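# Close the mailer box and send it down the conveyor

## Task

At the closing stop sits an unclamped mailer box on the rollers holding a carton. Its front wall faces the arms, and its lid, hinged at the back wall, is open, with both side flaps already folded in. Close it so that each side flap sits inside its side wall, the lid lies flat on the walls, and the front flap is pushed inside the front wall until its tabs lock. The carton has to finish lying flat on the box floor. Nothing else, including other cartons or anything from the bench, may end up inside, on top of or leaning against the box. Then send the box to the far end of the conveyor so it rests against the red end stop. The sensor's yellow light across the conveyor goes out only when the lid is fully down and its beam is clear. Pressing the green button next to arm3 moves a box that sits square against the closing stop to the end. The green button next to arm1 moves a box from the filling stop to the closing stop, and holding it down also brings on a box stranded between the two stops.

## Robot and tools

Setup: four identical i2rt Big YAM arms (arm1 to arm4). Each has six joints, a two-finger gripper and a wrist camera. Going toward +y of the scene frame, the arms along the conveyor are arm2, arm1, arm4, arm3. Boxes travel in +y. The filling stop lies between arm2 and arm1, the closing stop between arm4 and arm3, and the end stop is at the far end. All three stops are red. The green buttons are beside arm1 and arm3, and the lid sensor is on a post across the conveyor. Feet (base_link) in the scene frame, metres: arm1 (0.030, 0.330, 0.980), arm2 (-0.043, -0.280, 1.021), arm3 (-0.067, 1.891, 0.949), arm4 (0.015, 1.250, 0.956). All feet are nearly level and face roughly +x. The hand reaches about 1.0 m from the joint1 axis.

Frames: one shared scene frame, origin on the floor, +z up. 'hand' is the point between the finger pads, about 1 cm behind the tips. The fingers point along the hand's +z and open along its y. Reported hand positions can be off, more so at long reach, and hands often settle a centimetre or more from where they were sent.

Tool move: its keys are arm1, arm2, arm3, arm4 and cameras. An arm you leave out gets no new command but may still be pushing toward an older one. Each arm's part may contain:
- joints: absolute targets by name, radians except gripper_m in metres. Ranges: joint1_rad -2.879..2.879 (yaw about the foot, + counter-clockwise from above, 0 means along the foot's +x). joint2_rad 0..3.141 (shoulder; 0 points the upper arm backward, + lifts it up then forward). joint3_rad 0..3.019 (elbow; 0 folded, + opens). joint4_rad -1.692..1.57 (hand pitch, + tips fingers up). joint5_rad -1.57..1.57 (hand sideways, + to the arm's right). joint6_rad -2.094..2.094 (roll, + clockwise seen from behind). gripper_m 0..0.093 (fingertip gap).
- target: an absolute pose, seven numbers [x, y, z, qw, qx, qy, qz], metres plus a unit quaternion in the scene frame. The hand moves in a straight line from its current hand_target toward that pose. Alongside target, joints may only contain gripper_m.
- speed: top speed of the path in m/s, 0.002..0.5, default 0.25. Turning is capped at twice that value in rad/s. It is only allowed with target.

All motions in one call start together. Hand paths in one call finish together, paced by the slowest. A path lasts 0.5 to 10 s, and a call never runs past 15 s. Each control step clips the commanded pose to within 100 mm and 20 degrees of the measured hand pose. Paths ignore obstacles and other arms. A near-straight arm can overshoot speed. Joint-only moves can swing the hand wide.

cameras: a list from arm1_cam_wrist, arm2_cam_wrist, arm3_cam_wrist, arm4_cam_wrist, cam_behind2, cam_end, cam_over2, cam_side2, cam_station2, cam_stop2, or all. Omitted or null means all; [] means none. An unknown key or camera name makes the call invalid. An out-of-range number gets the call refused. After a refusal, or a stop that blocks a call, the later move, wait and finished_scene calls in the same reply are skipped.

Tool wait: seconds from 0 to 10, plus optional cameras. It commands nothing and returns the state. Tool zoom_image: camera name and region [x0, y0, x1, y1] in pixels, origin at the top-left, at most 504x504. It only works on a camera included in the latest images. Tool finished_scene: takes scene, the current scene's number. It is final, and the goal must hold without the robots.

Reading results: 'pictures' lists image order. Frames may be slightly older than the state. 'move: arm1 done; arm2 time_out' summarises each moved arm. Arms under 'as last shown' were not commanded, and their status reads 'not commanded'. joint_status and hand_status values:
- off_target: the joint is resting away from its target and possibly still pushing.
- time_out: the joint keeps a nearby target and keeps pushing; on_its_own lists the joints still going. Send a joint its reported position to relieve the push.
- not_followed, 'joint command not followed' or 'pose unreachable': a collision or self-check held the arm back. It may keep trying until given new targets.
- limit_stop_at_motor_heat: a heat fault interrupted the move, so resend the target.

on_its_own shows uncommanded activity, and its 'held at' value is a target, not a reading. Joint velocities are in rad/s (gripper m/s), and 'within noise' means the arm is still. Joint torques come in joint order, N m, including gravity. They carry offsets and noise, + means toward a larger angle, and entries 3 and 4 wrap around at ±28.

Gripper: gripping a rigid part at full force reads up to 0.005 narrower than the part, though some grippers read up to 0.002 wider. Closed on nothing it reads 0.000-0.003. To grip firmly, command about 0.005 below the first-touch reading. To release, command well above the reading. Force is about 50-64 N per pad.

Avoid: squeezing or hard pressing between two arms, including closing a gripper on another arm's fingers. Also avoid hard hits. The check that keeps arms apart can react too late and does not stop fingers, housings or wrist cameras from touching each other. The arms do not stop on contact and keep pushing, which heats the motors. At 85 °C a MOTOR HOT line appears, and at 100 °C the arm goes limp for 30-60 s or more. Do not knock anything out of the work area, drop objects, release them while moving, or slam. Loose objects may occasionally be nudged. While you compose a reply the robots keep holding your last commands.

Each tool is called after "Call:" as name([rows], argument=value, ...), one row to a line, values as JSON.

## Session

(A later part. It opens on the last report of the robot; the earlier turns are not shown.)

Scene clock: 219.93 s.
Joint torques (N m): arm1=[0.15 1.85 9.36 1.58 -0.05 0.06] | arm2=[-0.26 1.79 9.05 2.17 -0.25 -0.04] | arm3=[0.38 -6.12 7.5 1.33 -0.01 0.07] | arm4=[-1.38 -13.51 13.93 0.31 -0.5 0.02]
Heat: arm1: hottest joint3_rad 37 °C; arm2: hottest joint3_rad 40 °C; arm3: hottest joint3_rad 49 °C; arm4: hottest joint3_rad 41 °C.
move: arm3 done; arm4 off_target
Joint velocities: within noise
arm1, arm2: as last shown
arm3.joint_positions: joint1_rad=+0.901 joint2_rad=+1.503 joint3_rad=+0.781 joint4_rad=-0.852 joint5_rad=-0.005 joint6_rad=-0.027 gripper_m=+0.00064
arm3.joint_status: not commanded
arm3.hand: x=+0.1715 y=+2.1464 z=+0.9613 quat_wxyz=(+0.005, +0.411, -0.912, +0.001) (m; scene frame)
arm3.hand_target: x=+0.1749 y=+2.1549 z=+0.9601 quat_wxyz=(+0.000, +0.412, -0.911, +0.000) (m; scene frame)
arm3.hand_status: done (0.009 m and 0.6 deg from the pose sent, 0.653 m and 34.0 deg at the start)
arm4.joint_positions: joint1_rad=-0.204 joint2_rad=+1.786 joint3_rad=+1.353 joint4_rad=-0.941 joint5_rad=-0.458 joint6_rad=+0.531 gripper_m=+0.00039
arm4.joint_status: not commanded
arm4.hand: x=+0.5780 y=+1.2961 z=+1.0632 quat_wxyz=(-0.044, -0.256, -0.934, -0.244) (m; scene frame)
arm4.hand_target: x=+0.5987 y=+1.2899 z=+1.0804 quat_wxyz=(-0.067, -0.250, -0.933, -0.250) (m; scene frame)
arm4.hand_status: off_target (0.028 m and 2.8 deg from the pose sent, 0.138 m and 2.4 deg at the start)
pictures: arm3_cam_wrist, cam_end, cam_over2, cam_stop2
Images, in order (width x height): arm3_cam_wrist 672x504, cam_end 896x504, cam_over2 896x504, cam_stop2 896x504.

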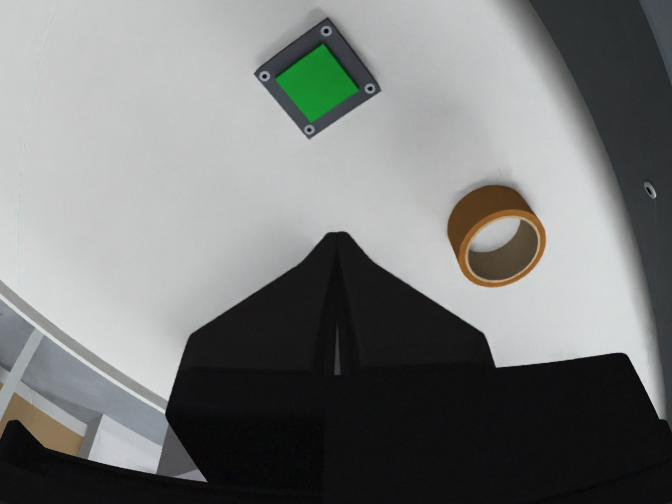

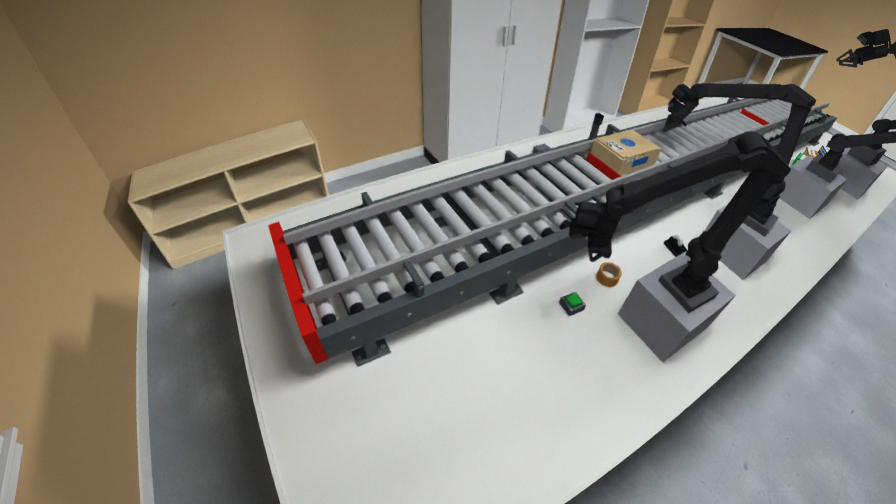

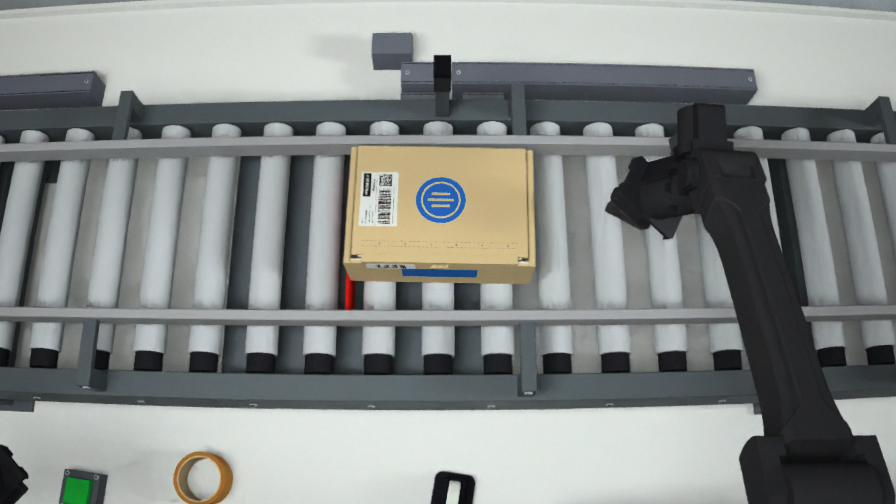

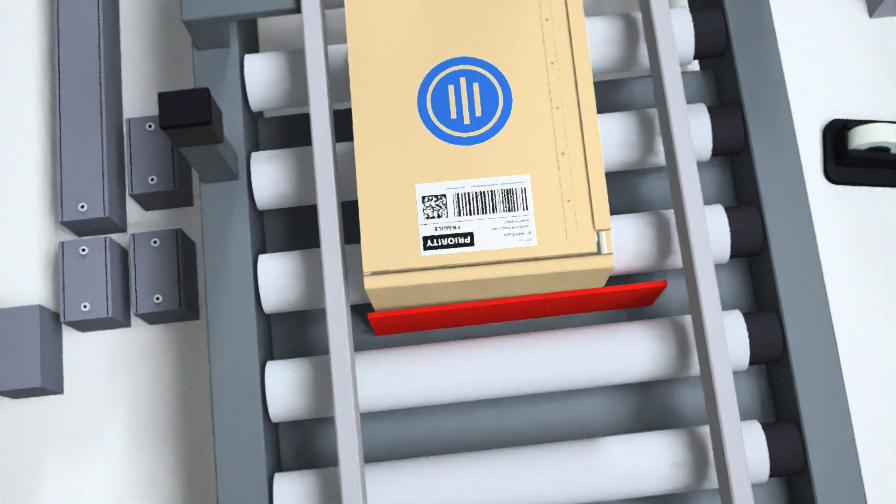

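Call:
move(arm3={"target": [0.167, 2.166, 0.83, 0, -0.4115, 0.9114, 0], "speed": 0.25}, arm4={"target": [0.645, 1.345, 0.995, 0.067, 0.25, 0.933, 0.25], "speed": 0.2}, cameras=["arm3_cam_wrist"])

Call:
move(arm3={"target": [0.167, 2.166, 0.80, 0, -0.4115, 0.9114, 0], "speed": 0.1}, arm4={"target": [0.645, 1.42, 0.985, 0.067, 0.25, 0.933, 0.25], "speed": 0.06}, cameras=["arm3_cam_wrist", "cam_stop2", "cam_over2", "arm4_cam_wrist"])

Call:
zoom_image(camera="cam_stop2", region=[340, 180, 720, 360])

Scene clock: 254.47 s.
Joint torques (N m): arm1=[0.38 1.85 9.43 1.58 -0.05 0.08] | arm2=[-0.32 1.79 9.05 2.17 -0.25 -0.05] | arm3=[0.67 -8.06 4.85 1.39 0.02 0.09] | arm4=[-0.5 -16.03 12.83 0.73 -0.28 0.19]
Heat: arm1: hottest joint3_rad 37 °C; arm2: hottest joint3_rad 40 °C; arm3: hottest joint3_rad 45 °C; arm4: hottest joint3_rad 45 °C.
move: arm3 done; arm4 off_target
Joint velocities: within noise
arm1, arm2: as last shown
arm3.joint_positions: joint1_rad=+0.936 joint2_rad=+1.842 joint3_rad=+0.723 joint4_rad=-0.452 joint5_rad=-0.005 joint6_rad=+0.012 gripper_m=+0.00064
arm3.joint_status: not commanded
arm3.hand: x=+0.1659 y=+2.1580 z=+0.8341 quat_wxyz=(+0.003, +0.409, -0.912, +0.001) (m; scene frame)
arm3.hand_target: x=+0.1669 y=+2.1658 z=+0.8302 quat_wxyz=(+0.000, +0.411, -0.911, +0.000) (m; scene frame)
arm3.hand_status: done (0.009 m and 0.5 deg from the pose sent, 0.133 m and 0.6 deg at the start)
arm4.joint_positions: joint1_rad=-0.119 joint2_rad=+1.987 joint3_rad=+1.405 joint4_rad=-0.758 joint5_rad=-0.438 joint6_rad=+0.617 gripper_m=+0.00039
arm4.joint_status: not commanded
arm4.hand: x=+0.6208 y=+1.3426 z=+0.9773 quat_wxyz=(-0.041, -0.254, -0.935, -0.243) (m; scene frame)
arm4.hand_target: x=+0.6437 y=+1.3448 z=+0.9958 quat_wxyz=(-0.067, -0.250, -0.933, -0.250) (m; scene frame)
arm4.hand_status: off_target (0.030 m and 3.1 deg from the pose sent, 0.107 m and 2.8 deg at the start)
pictures: arm3_cam_wrist
Images, in order (width x height): arm3_cam_wrist 672x504.

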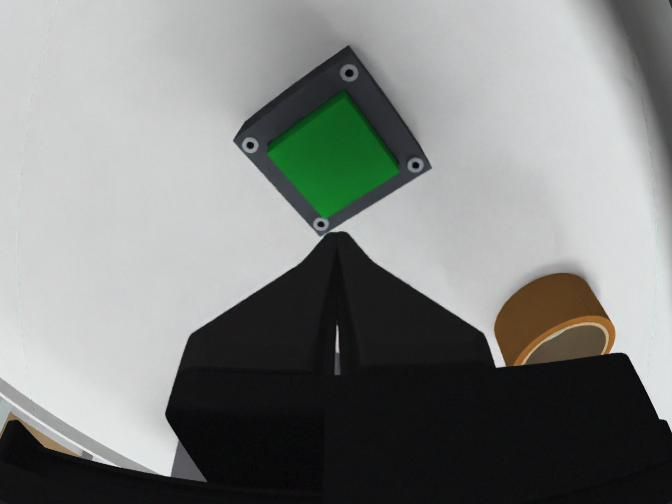

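Scene clock: 256.40 s.
Joint torques (N m): arm1=[0.03 1.85 9.55 1.55 -0.03 0.05] | arm2=[-0.32 1.79 9.03 2.15 -0.25 -0.05] | arm3=[0.97 -8.12 4.57 1.39 0 0.06] | arm4=[1.96 -15.15 13.07 0.88 -0.61 0.18]
Heat: arm1: hottest joint3_rad 37 °C; arm2: hottest joint3_rad 40 °C; arm3: hottest joint3_rad 45 °C; arm4: hottest joint3_rad 45 °C.
move: arm3 off_target; arm4 off_target
Joint velocities: within noise
arm1.joint_positions: joint1_rad=+0.132 joint2_rad=+0.622 joint3_rad=+1.316 joint4_rad=-1.332 joint5_rad=-0.137 joint6_rad=-0.103 gripper_m=+0.09396
arm1.joint_status: not commanded
arm1.hand: x=+0.2589 y=+0.3986 z=+1.4874 quat_wxyz=(-0.449, +0.170, -0.873, -0.091) (m; scene frame)
arm1.hand_target: x=+0.2573 y=+0.3981 z=+1.5005 quat_wxyz=(-0.462, +0.170, -0.866, -0.092) (m; scene frame)
arm1.hand_status: not commanded
arm2.joint_positions: joint1_rad=-0.114 joint2_rad=+0.604 joint3_rad=+1.372 joint4_rad=-1.337 joint5_rad=-0.127 joint6_rad=-0.314 gripper_m=+0.09396
arm2.joint_status: not commanded
arm2.hand: x=+0.1893 y=-0.3187 z=+1.5541 quat_wxyz=(-0.473, +0.062, -0.876, +0.072) (m; scene frame)
arm2.hand_target: x=+0.1870 y=-0.3182 z=+1.5641 quat_wxyz=(-0.483, +0.063, -0.870, +0.075) (m; scene frame)
arm2.hand_status: not commanded
arm3.joint_positions: joint1_rad=+0.936 joint2_rad=+1.930 joint3_rad=+0.723 joint4_rad=-0.366 joint5_rad=-0.005 joint6_rad=+0.013 gripper_m=+0.00064
arm3.joint_status: not commanded
arm3.hand: x=+0.1649 y=+2.1567 z=+0.8049 quat_wxyz=(+0.004, +0.409, -0.913, +0.001) (m; scene frame)
arm3.hand_target: x=+0.1669 y=+2.1658 z=+0.8003 quat_wxyz=(+0.000, +0.411, -0.911, +0.000) (m; scene frame)
arm3.hand_status: off_target (0.011 m and 0.6 deg from the pose sent, 0.035 m and 0.5 deg at the start)
arm4.joint_positions: joint1_rad=-0.026 joint2_rad=+1.995 joint3_rad=+1.405 joint4_rad=-0.686 joint5_rad=-0.390 joint6_rad=+0.747 gripper_m=+0.00039
arm4.joint_status: not commanded
arm4.hand: x=+0.6262 y=+1.3932 z=+0.9735 quat_wxyz=(-0.053, -0.268, -0.932, -0.237) (m; scene frame)
arm4.hand_target: x=+0.6430 y=+1.4198 z=+0.9857 quat_wxyz=(-0.067, -0.250, -0.933, -0.250) (m; scene frame)
arm4.hand_status: off_target (0.035 m and 3.1 deg from the pose sent, 0.081 m and 3.1 deg at the start)
pictures: arm3_cam_wrist, arm4_cam_wrist, cam_over2, cam_stop2
Images, in order (width x height): arm3_cam_wrist 672x504, arm4_cam_wrist 672x504, cam_over2 896x504, cam_stop2 896x504.

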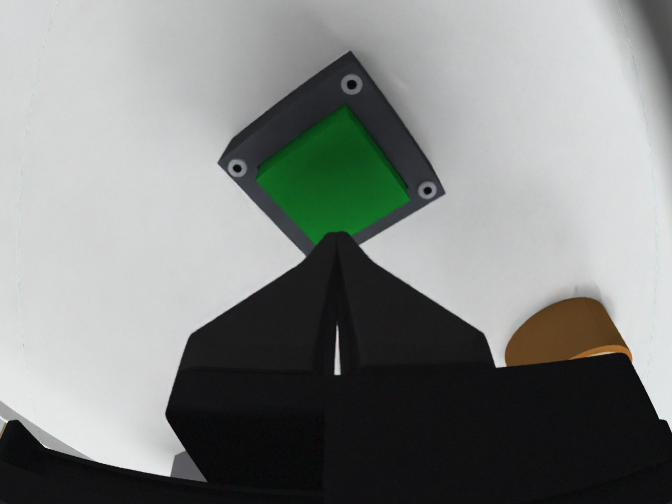

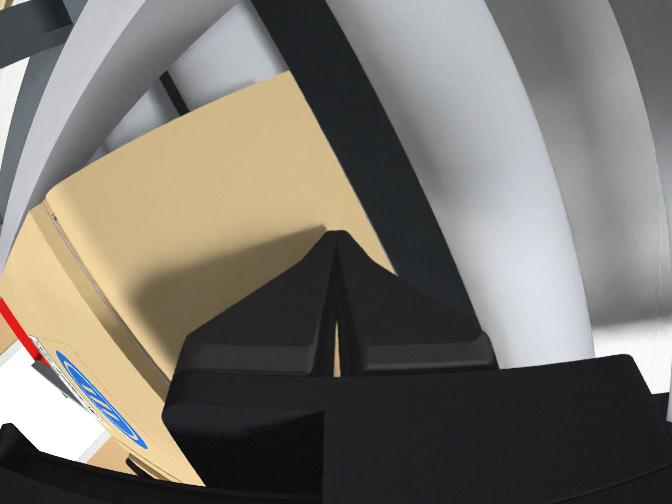

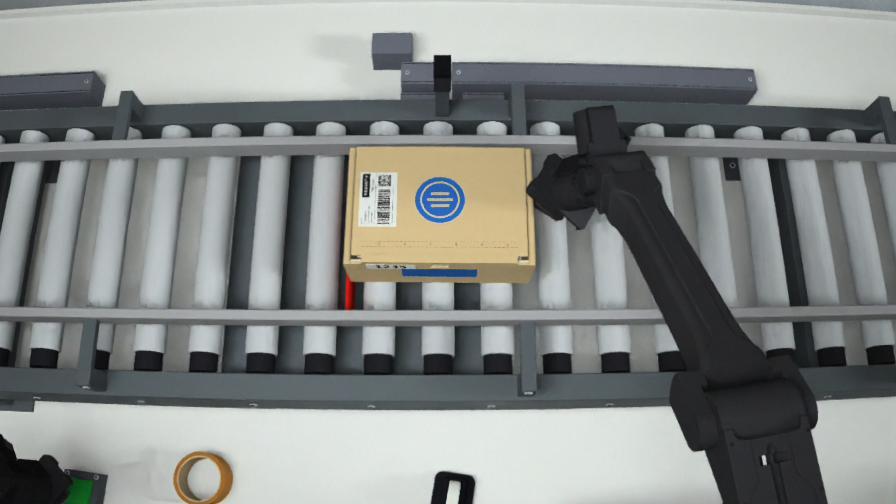

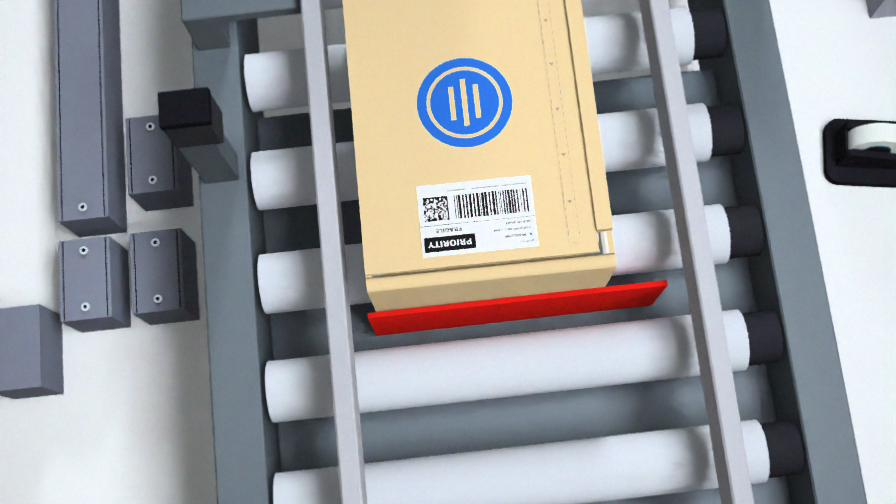

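Scaled by 1.326 from the camera's 896x504 image, which has a finer 1280x720 frame.

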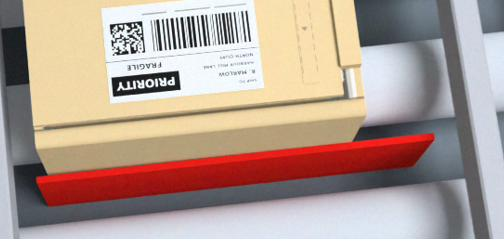

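Call:
move(arm3={"target": [0.171, 2.173, 0.752, 0, -0.4115, 0.9114, 0], "speed": 0.06}, arm4={"target": [0.60, 1.30, 1.02, 0.067, 0.25, 0.933, 0.25], "speed": 0.25}, cameras=["arm3_cam_wrist", "cam_over2", "cam_stop2"])

Call:
wait(seconds=3, cameras=["cam_end", "cam_over2"])

Scene clock: 272.60 s.
Joint torques (N m): arm1=[0.32 1.79 9.4 1.58 -0.04 0.07] | arm2=[-0.21 1.85 9.06 2.17 -0.25 -0.04] | arm3=[0.79 -8.23 4.04 1.69 0.01 0.08] | arm4=[-0.85 -16.38 8.46 0.12 -0.48 0.02]
Heat: arm1: hottest joint3_rad 37 °C; arm2: hottest joint3_rad 41 °C; arm3: hottest joint3_rad 43 °C; arm4: hottest joint3_rad 46 °C.
move: arm3 off_target; arm4 done
Joint velocities: within noise
arm1, arm2: as last shown
arm3.joint_positions: joint1_rad=+0.941 joint2_rad=+2.075 joint3_rad=+0.763 joint4_rad=-0.265 joint5_rad=-0.005 joint6_rad=+0.017 gripper_m=+0.00064
arm3.joint_status: not commanded
arm3.hand: x=+0.1684 y=+2.1627 z=+0.7607 quat_wxyz=(+0.005, +0.409, -0.913, +0.002) (m; scene frame)
arm3.hand_target: x=+0.1707 y=+2.1727 z=+0.7525 quat_wxyz=(+0.000, +0.412, -0.911, +0.000) (m; scene frame)
arm3.hand_status: off_target (0.014 m and 0.7 deg from the pose sent, 0.056 m and 0.6 deg at the start)
arm4.joint_positions: joint1_rad=-0.193 joint2_rad=+1.883 joint3_rad=+1.334 joint4_rad=-0.781 joint5_rad=-0.454 joint6_rad=+0.551 gripper_m=+0.00039
arm4.joint_status: not commanded
arm4.hand: x=+0.6005 y=+1.3012 z=+1.0101 quat_wxyz=(-0.061, -0.255, -0.933, -0.248) (m; scene frame)
arm4.hand_target: x=+0.6000 y=+1.3000 z=+1.0199 quat_wxyz=(-0.067, -0.250, -0.933, -0.250) (m; scene frame)
arm4.hand_status: done (0.010 m and 0.9 deg from the pose sent, 0.107 m and 3.1 deg at the start)
pictures: arm3_cam_wrist, cam_over2, cam_stop2
Images, in order (width x height): arm3_cam_wrist 672x504, cam_over2 896x504, cam_stop2 896x504.

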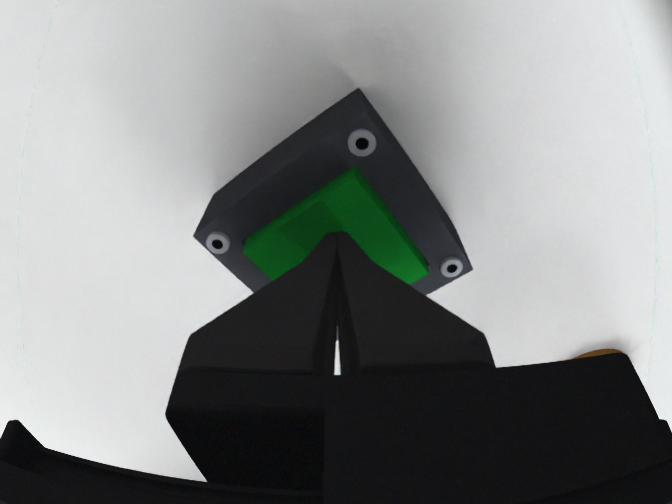

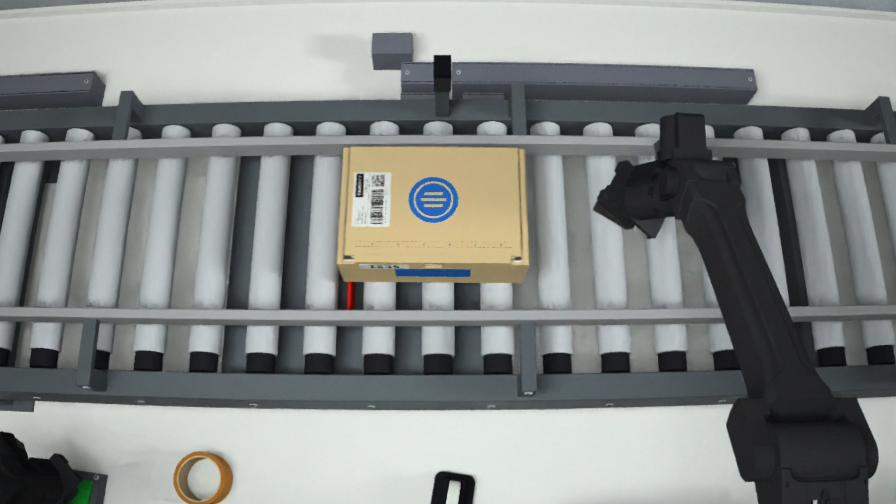

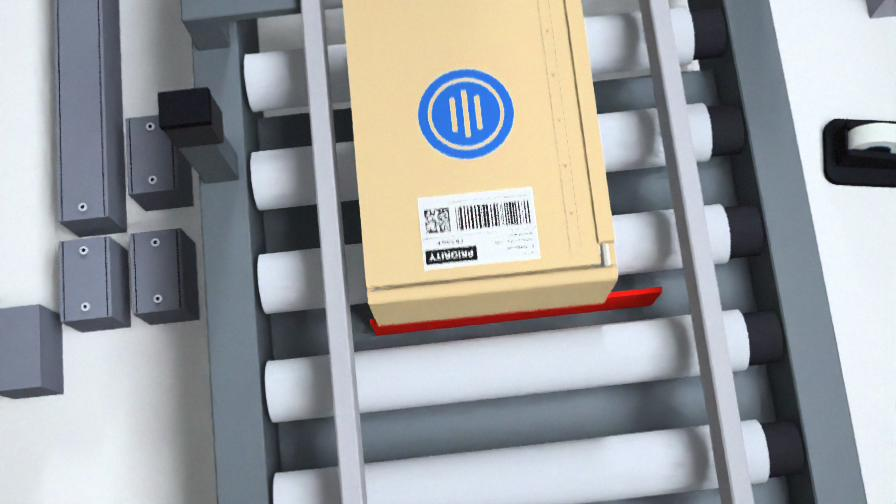

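Scene clock: 275.60 s.
Joint torques (N m): arm1=[0.09 1.49 9.48 1.59 -0.03 0.08] | arm2=[-0.26 1.85 9.06 2.15 -0.25 -0.04] | arm3=[0.44 -8.47 4.01 1.68 0.01 0.08] | arm4=[-0.85 -16.44 8.46 0.14 -0.48 0.02]
Heat: arm1: hottest joint3_rad 37 °C; arm2: hottest joint3_rad 41 °C; arm3: hottest joint3_rad 43 °C; arm4: hottest joint3_rad 45 °C.
Joint velocities: within noise
arm1.joint_positions: joint1_rad=+0.132 joint2_rad=+0.622 joint3_rad=+1.316 joint4_rad=-1.332 joint5_rad=-0.137 joint6_rad=-0.103 gripper_m=+0.09396
arm1.joint_status: not commanded
arm1.hand: x=+0.2589 y=+0.3986 z=+1.4874 quat_wxyz=(-0.449, +0.170, -0.873, -0.091) (m; scene frame)
arm1.hand_target: x=+0.2573 y=+0.3981 z=+1.5005 quat_wxyz=(-0.462, +0.170, -0.866, -0.092) (m; scene frame)
arm1.hand_status: not commanded
arm2.joint_positions: joint1_rad=-0.114 joint2_rad=+0.604 joint3_rad=+1.372 joint4_rad=-1.337 joint5_rad=-0.127 joint6_rad=-0.314 gripper_m=+0.09396
arm2.joint_status: not commanded
arm2.hand: x=+0.1893 y=-0.3187 z=+1.5541 quat_wxyz=(-0.473, +0.062, -0.876, +0.072) (m; scene frame)
arm2.hand_target: x=+0.1870 y=-0.3182 z=+1.5641 quat_wxyz=(-0.483, +0.063, -0.870, +0.075) (m; scene frame)
arm2.hand_status: not commanded
arm3.joint_positions: joint1_rad=+0.941 joint2_rad=+2.075 joint3_rad=+0.763 joint4_rad=-0.265 joint5_rad=-0.005 joint6_rad=+0.017 gripper_m=+0.00064
arm3.joint_status: not commanded
arm3.hand: x=+0.1684 y=+2.1627 z=+0.7606 quat_wxyz=(+0.005, +0.409, -0.913, +0.002) (m; scene frame)
arm3.hand_target: x=+0.1707 y=+2.1727 z=+0.7524 quat_wxyz=(+0.000, +0.412, -0.911, +0.000) (m; scene frame)
arm3.hand_status: off_target (0.014 m and 0.7 deg from the pose sent, 0.056 m and 0.6 deg at the start)
arm4.joint_positions: joint1_rad=-0.193 joint2_rad=+1.883 joint3_rad=+1.334 joint4_rad=-0.781 joint5_rad=-0.454 joint6_rad=+0.550 gripper_m=+0.00039
arm4.joint_status: not commanded
arm4.hand: x=+0.6004 y=+1.3012 z=+1.0101 quat_wxyz=(-0.061, -0.255, -0.933, -0.248) (m; scene frame)
arm4.hand_target: x=+0.6000 y=+1.3000 z=+1.0199 quat_wxyz=(-0.067, -0.250, -0.933, -0.250) (m; scene frame)
arm4.hand_status: done (0.010 m and 0.9 deg from the pose sent, 0.107 m and 3.1 deg at the start)
wait: 3.00 s; at rest by 0.27 s
pictures: cam_end, cam_over2
Images, in order (width x height): cam_end 896x504, cam_over2 896x504.

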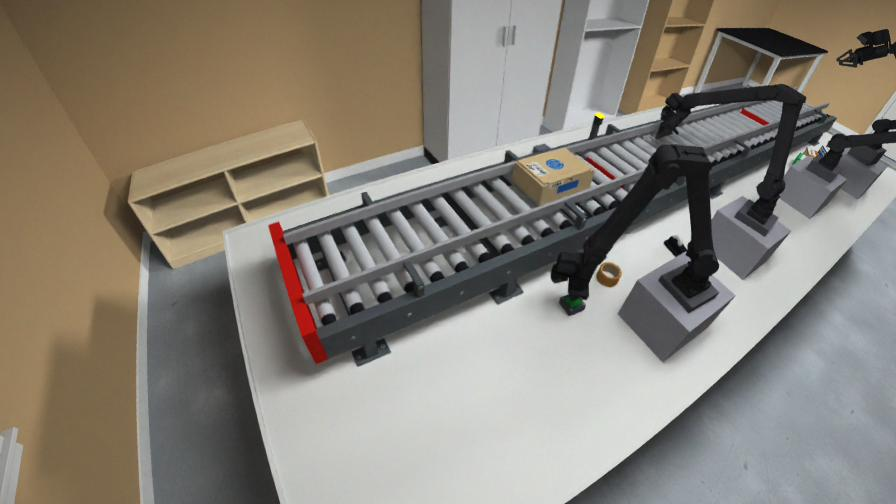

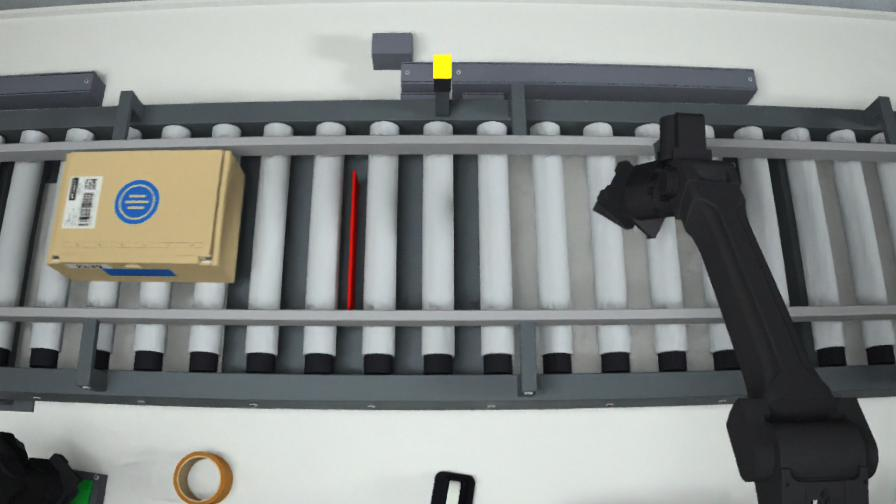

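Call:
wait(seconds=4, cameras=["cam_end"])

Call:
move(arm3={"target": [0.175, 2.165, 0.85, 0, -0.4115, 0.9114, 0], "speed": 0.15}, cameras=["cam_end"])

Call:
zoom_image(camera="cam_end", region=[250, 190, 430, 330])

Scene clock: 285.50 s.
Joint torques (N m): arm1=[0.03 1.61 9.46 1.55 -0.05 0.07] | arm2=[-0.32 1.85 9.03 2.15 -0.25 -0.05] | arm3=[0.73 -8.29 4.01 1.69 0.03 0.07] | arm4=[-0.85 -16.32 8.44 0.13 -0.48 0.02]
Heat: arm1: hottest joint3_rad 37 °C; arm2: hottest joint3_rad 41 °C; arm3: hottest joint3_rad 42 °C; arm4: hottest joint3_rad 44 °C.
Joint velocities: within noise
arm1.joint_positions: joint1_rad=+0.132 joint2_rad=+0.622 joint3_rad=+1.316 joint4_rad=-1.332 joint5_rad=-0.137 joint6_rad=-0.103 gripper_m=+0.09396
arm1.joint_status: not commanded
arm1.hand: x=+0.2589 y=+0.3986 z=+1.4874 quat_wxyz=(-0.449, +0.170, -0.873, -0.091) (m; scene frame)
arm1.hand_target: x=+0.2573 y=+0.3981 z=+1.5005 quat_wxyz=(-0.462, +0.170, -0.866, -0.092) (m; scene frame)
arm1.hand_status: not commanded
arm2.joint_positions: joint1_rad=-0.114 joint2_rad=+0.604 joint3_rad=+1.372 joint4_rad=-1.337 joint5_rad=-0.127 joint6_rad=-0.314 gripper_m=+0.09396
arm2.joint_status: not commanded
arm2.hand: x=+0.1893 y=-0.3187 z=+1.5541 quat_wxyz=(-0.473, +0.062, -0.876, +0.072) (m; scene frame)
arm2.hand_target: x=+0.1870 y=-0.3182 z=+1.5641 quat_wxyz=(-0.483, +0.063, -0.870, +0.075) (m; scene frame)
arm2.hand_status: not commanded
arm3.joint_positions: joint1_rad=+0.941 joint2_rad=+2.075 joint3_rad=+0.763 joint4_rad=-0.265 joint5_rad=-0.005 joint6_rad=+0.017 gripper_m=+0.00064
arm3.joint_status: not commanded
arm3.hand: x=+0.1684 y=+2.1627 z=+0.7606 quat_wxyz=(+0.005, +0.409, -0.913, +0.002) (m; scene frame)
arm3.hand_target: x=+0.1708 y=+2.1727 z=+0.7525 quat_wxyz=(+0.000, +0.411, -0.911, +0.000) (m; scene frame)
arm3.hand_status: off_target (0.014 m and 0.8 deg from the pose sent, 0.056 m and 0.6 deg at the start)
arm4.joint_positions: joint1_rad=-0.193 joint2_rad=+1.883 joint3_rad=+1.334 joint4_rad=-0.781 joint5_rad=-0.454 joint6_rad=+0.550 gripper_m=+0.00039
arm4.joint_status: not commanded
arm4.hand: x=+0.6004 y=+1.3012 z=+1.0101 quat_wxyz=(-0.061, -0.254, -0.933, -0.248) (m; scene frame)
arm4.hand_target: x=+0.6001 y=+1.3000 z=+1.0199 quat_wxyz=(-0.067, -0.250, -0.933, -0.250) (m; scene frame)
arm4.hand_status: done (0.010 m and 0.9 deg from the pose sent, 0.107 m and 3.1 deg at the start)
wait: 4.00 s; at rest from the start
pictures: cam_end
Images, in order (width x height): cam_end 896x504.

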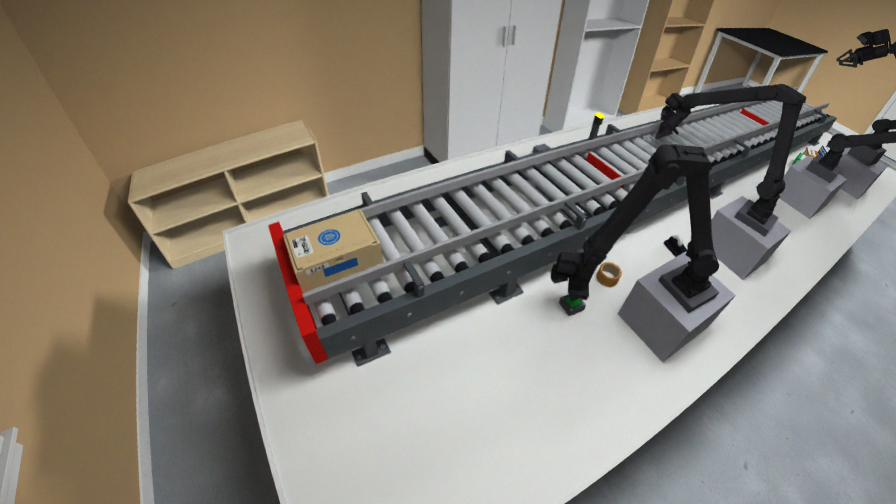

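Scene clock: 286.93 s.
Joint torques (N m): arm1=[0.32 1.73 9.43 1.59 -0.03 0.04] | arm2=[-0.21 1.85 9.05 2.15 -0.26 -0.04] | arm3=[-0.97 -10.81 4.03 0.7 0 -0.08] | arm4=[-0.85 -16.44 8.46 0.14 -0.48 0.02]
Heat: arm1: hottest joint3_rad 37 °C; arm2: hottest joint3_rad 41 °C; arm3: hottest joint3_rad 41 °C; arm4: hottest joint3_rad 43 °C.
move: arm3 done
Joint velocities: within noise
arm1, arm2, arm4: as last shown
arm3.joint_positions: joint1_rad=+0.941 joint2_rad=+1.822 joint3_rad=+0.754 joint4_rad=-0.497 joint5_rad=-0.005 joint6_rad=+0.009 gripper_m=+0.00064
arm3.joint_status: not commanded
arm3.hand: x=+0.1727 y=+2.1683 z=+0.8465 quat_wxyz=(+0.000, +0.413, -0.911, -0.001) (m; scene frame)
arm3.hand_target: x=+0.1750 y=+2.1650 z=+0.8499 quat_wxyz=(+0.000, +0.411, -0.911, +0.000) (m; scene frame)
arm3.hand_status: done (0.005 m and 0.2 deg from the pose sent, 0.090 m and 0.7 deg at the start)
pictures: cam_end
Images, in order (width x height): cam_end 896x504.

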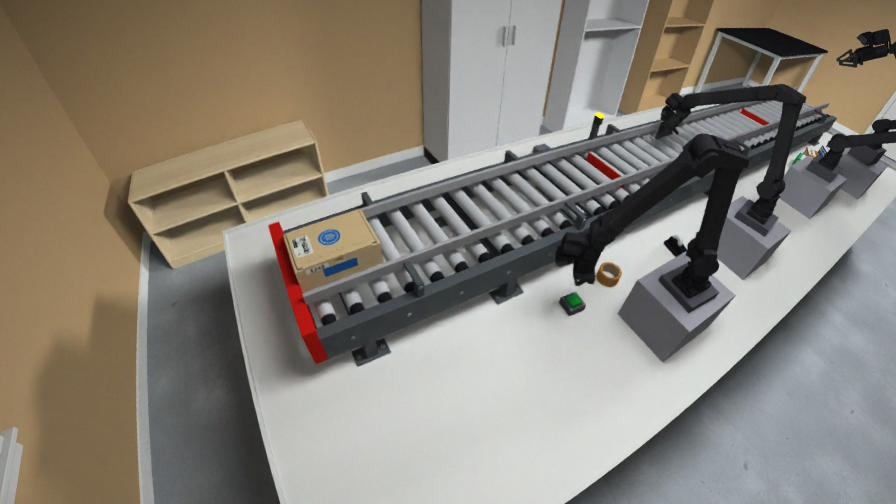

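Scaled by 2.800 from the camera's 896x504 image, which has a finer 1280x720 frame.

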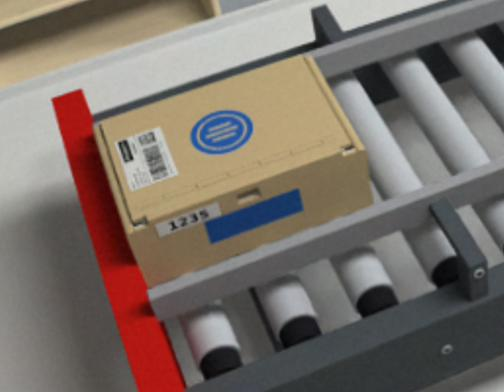

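The box is closed and rests against the end stop, and the arms are clear of it.

Call:
finished_scene(scene=2)

The scene is finished: the task was done.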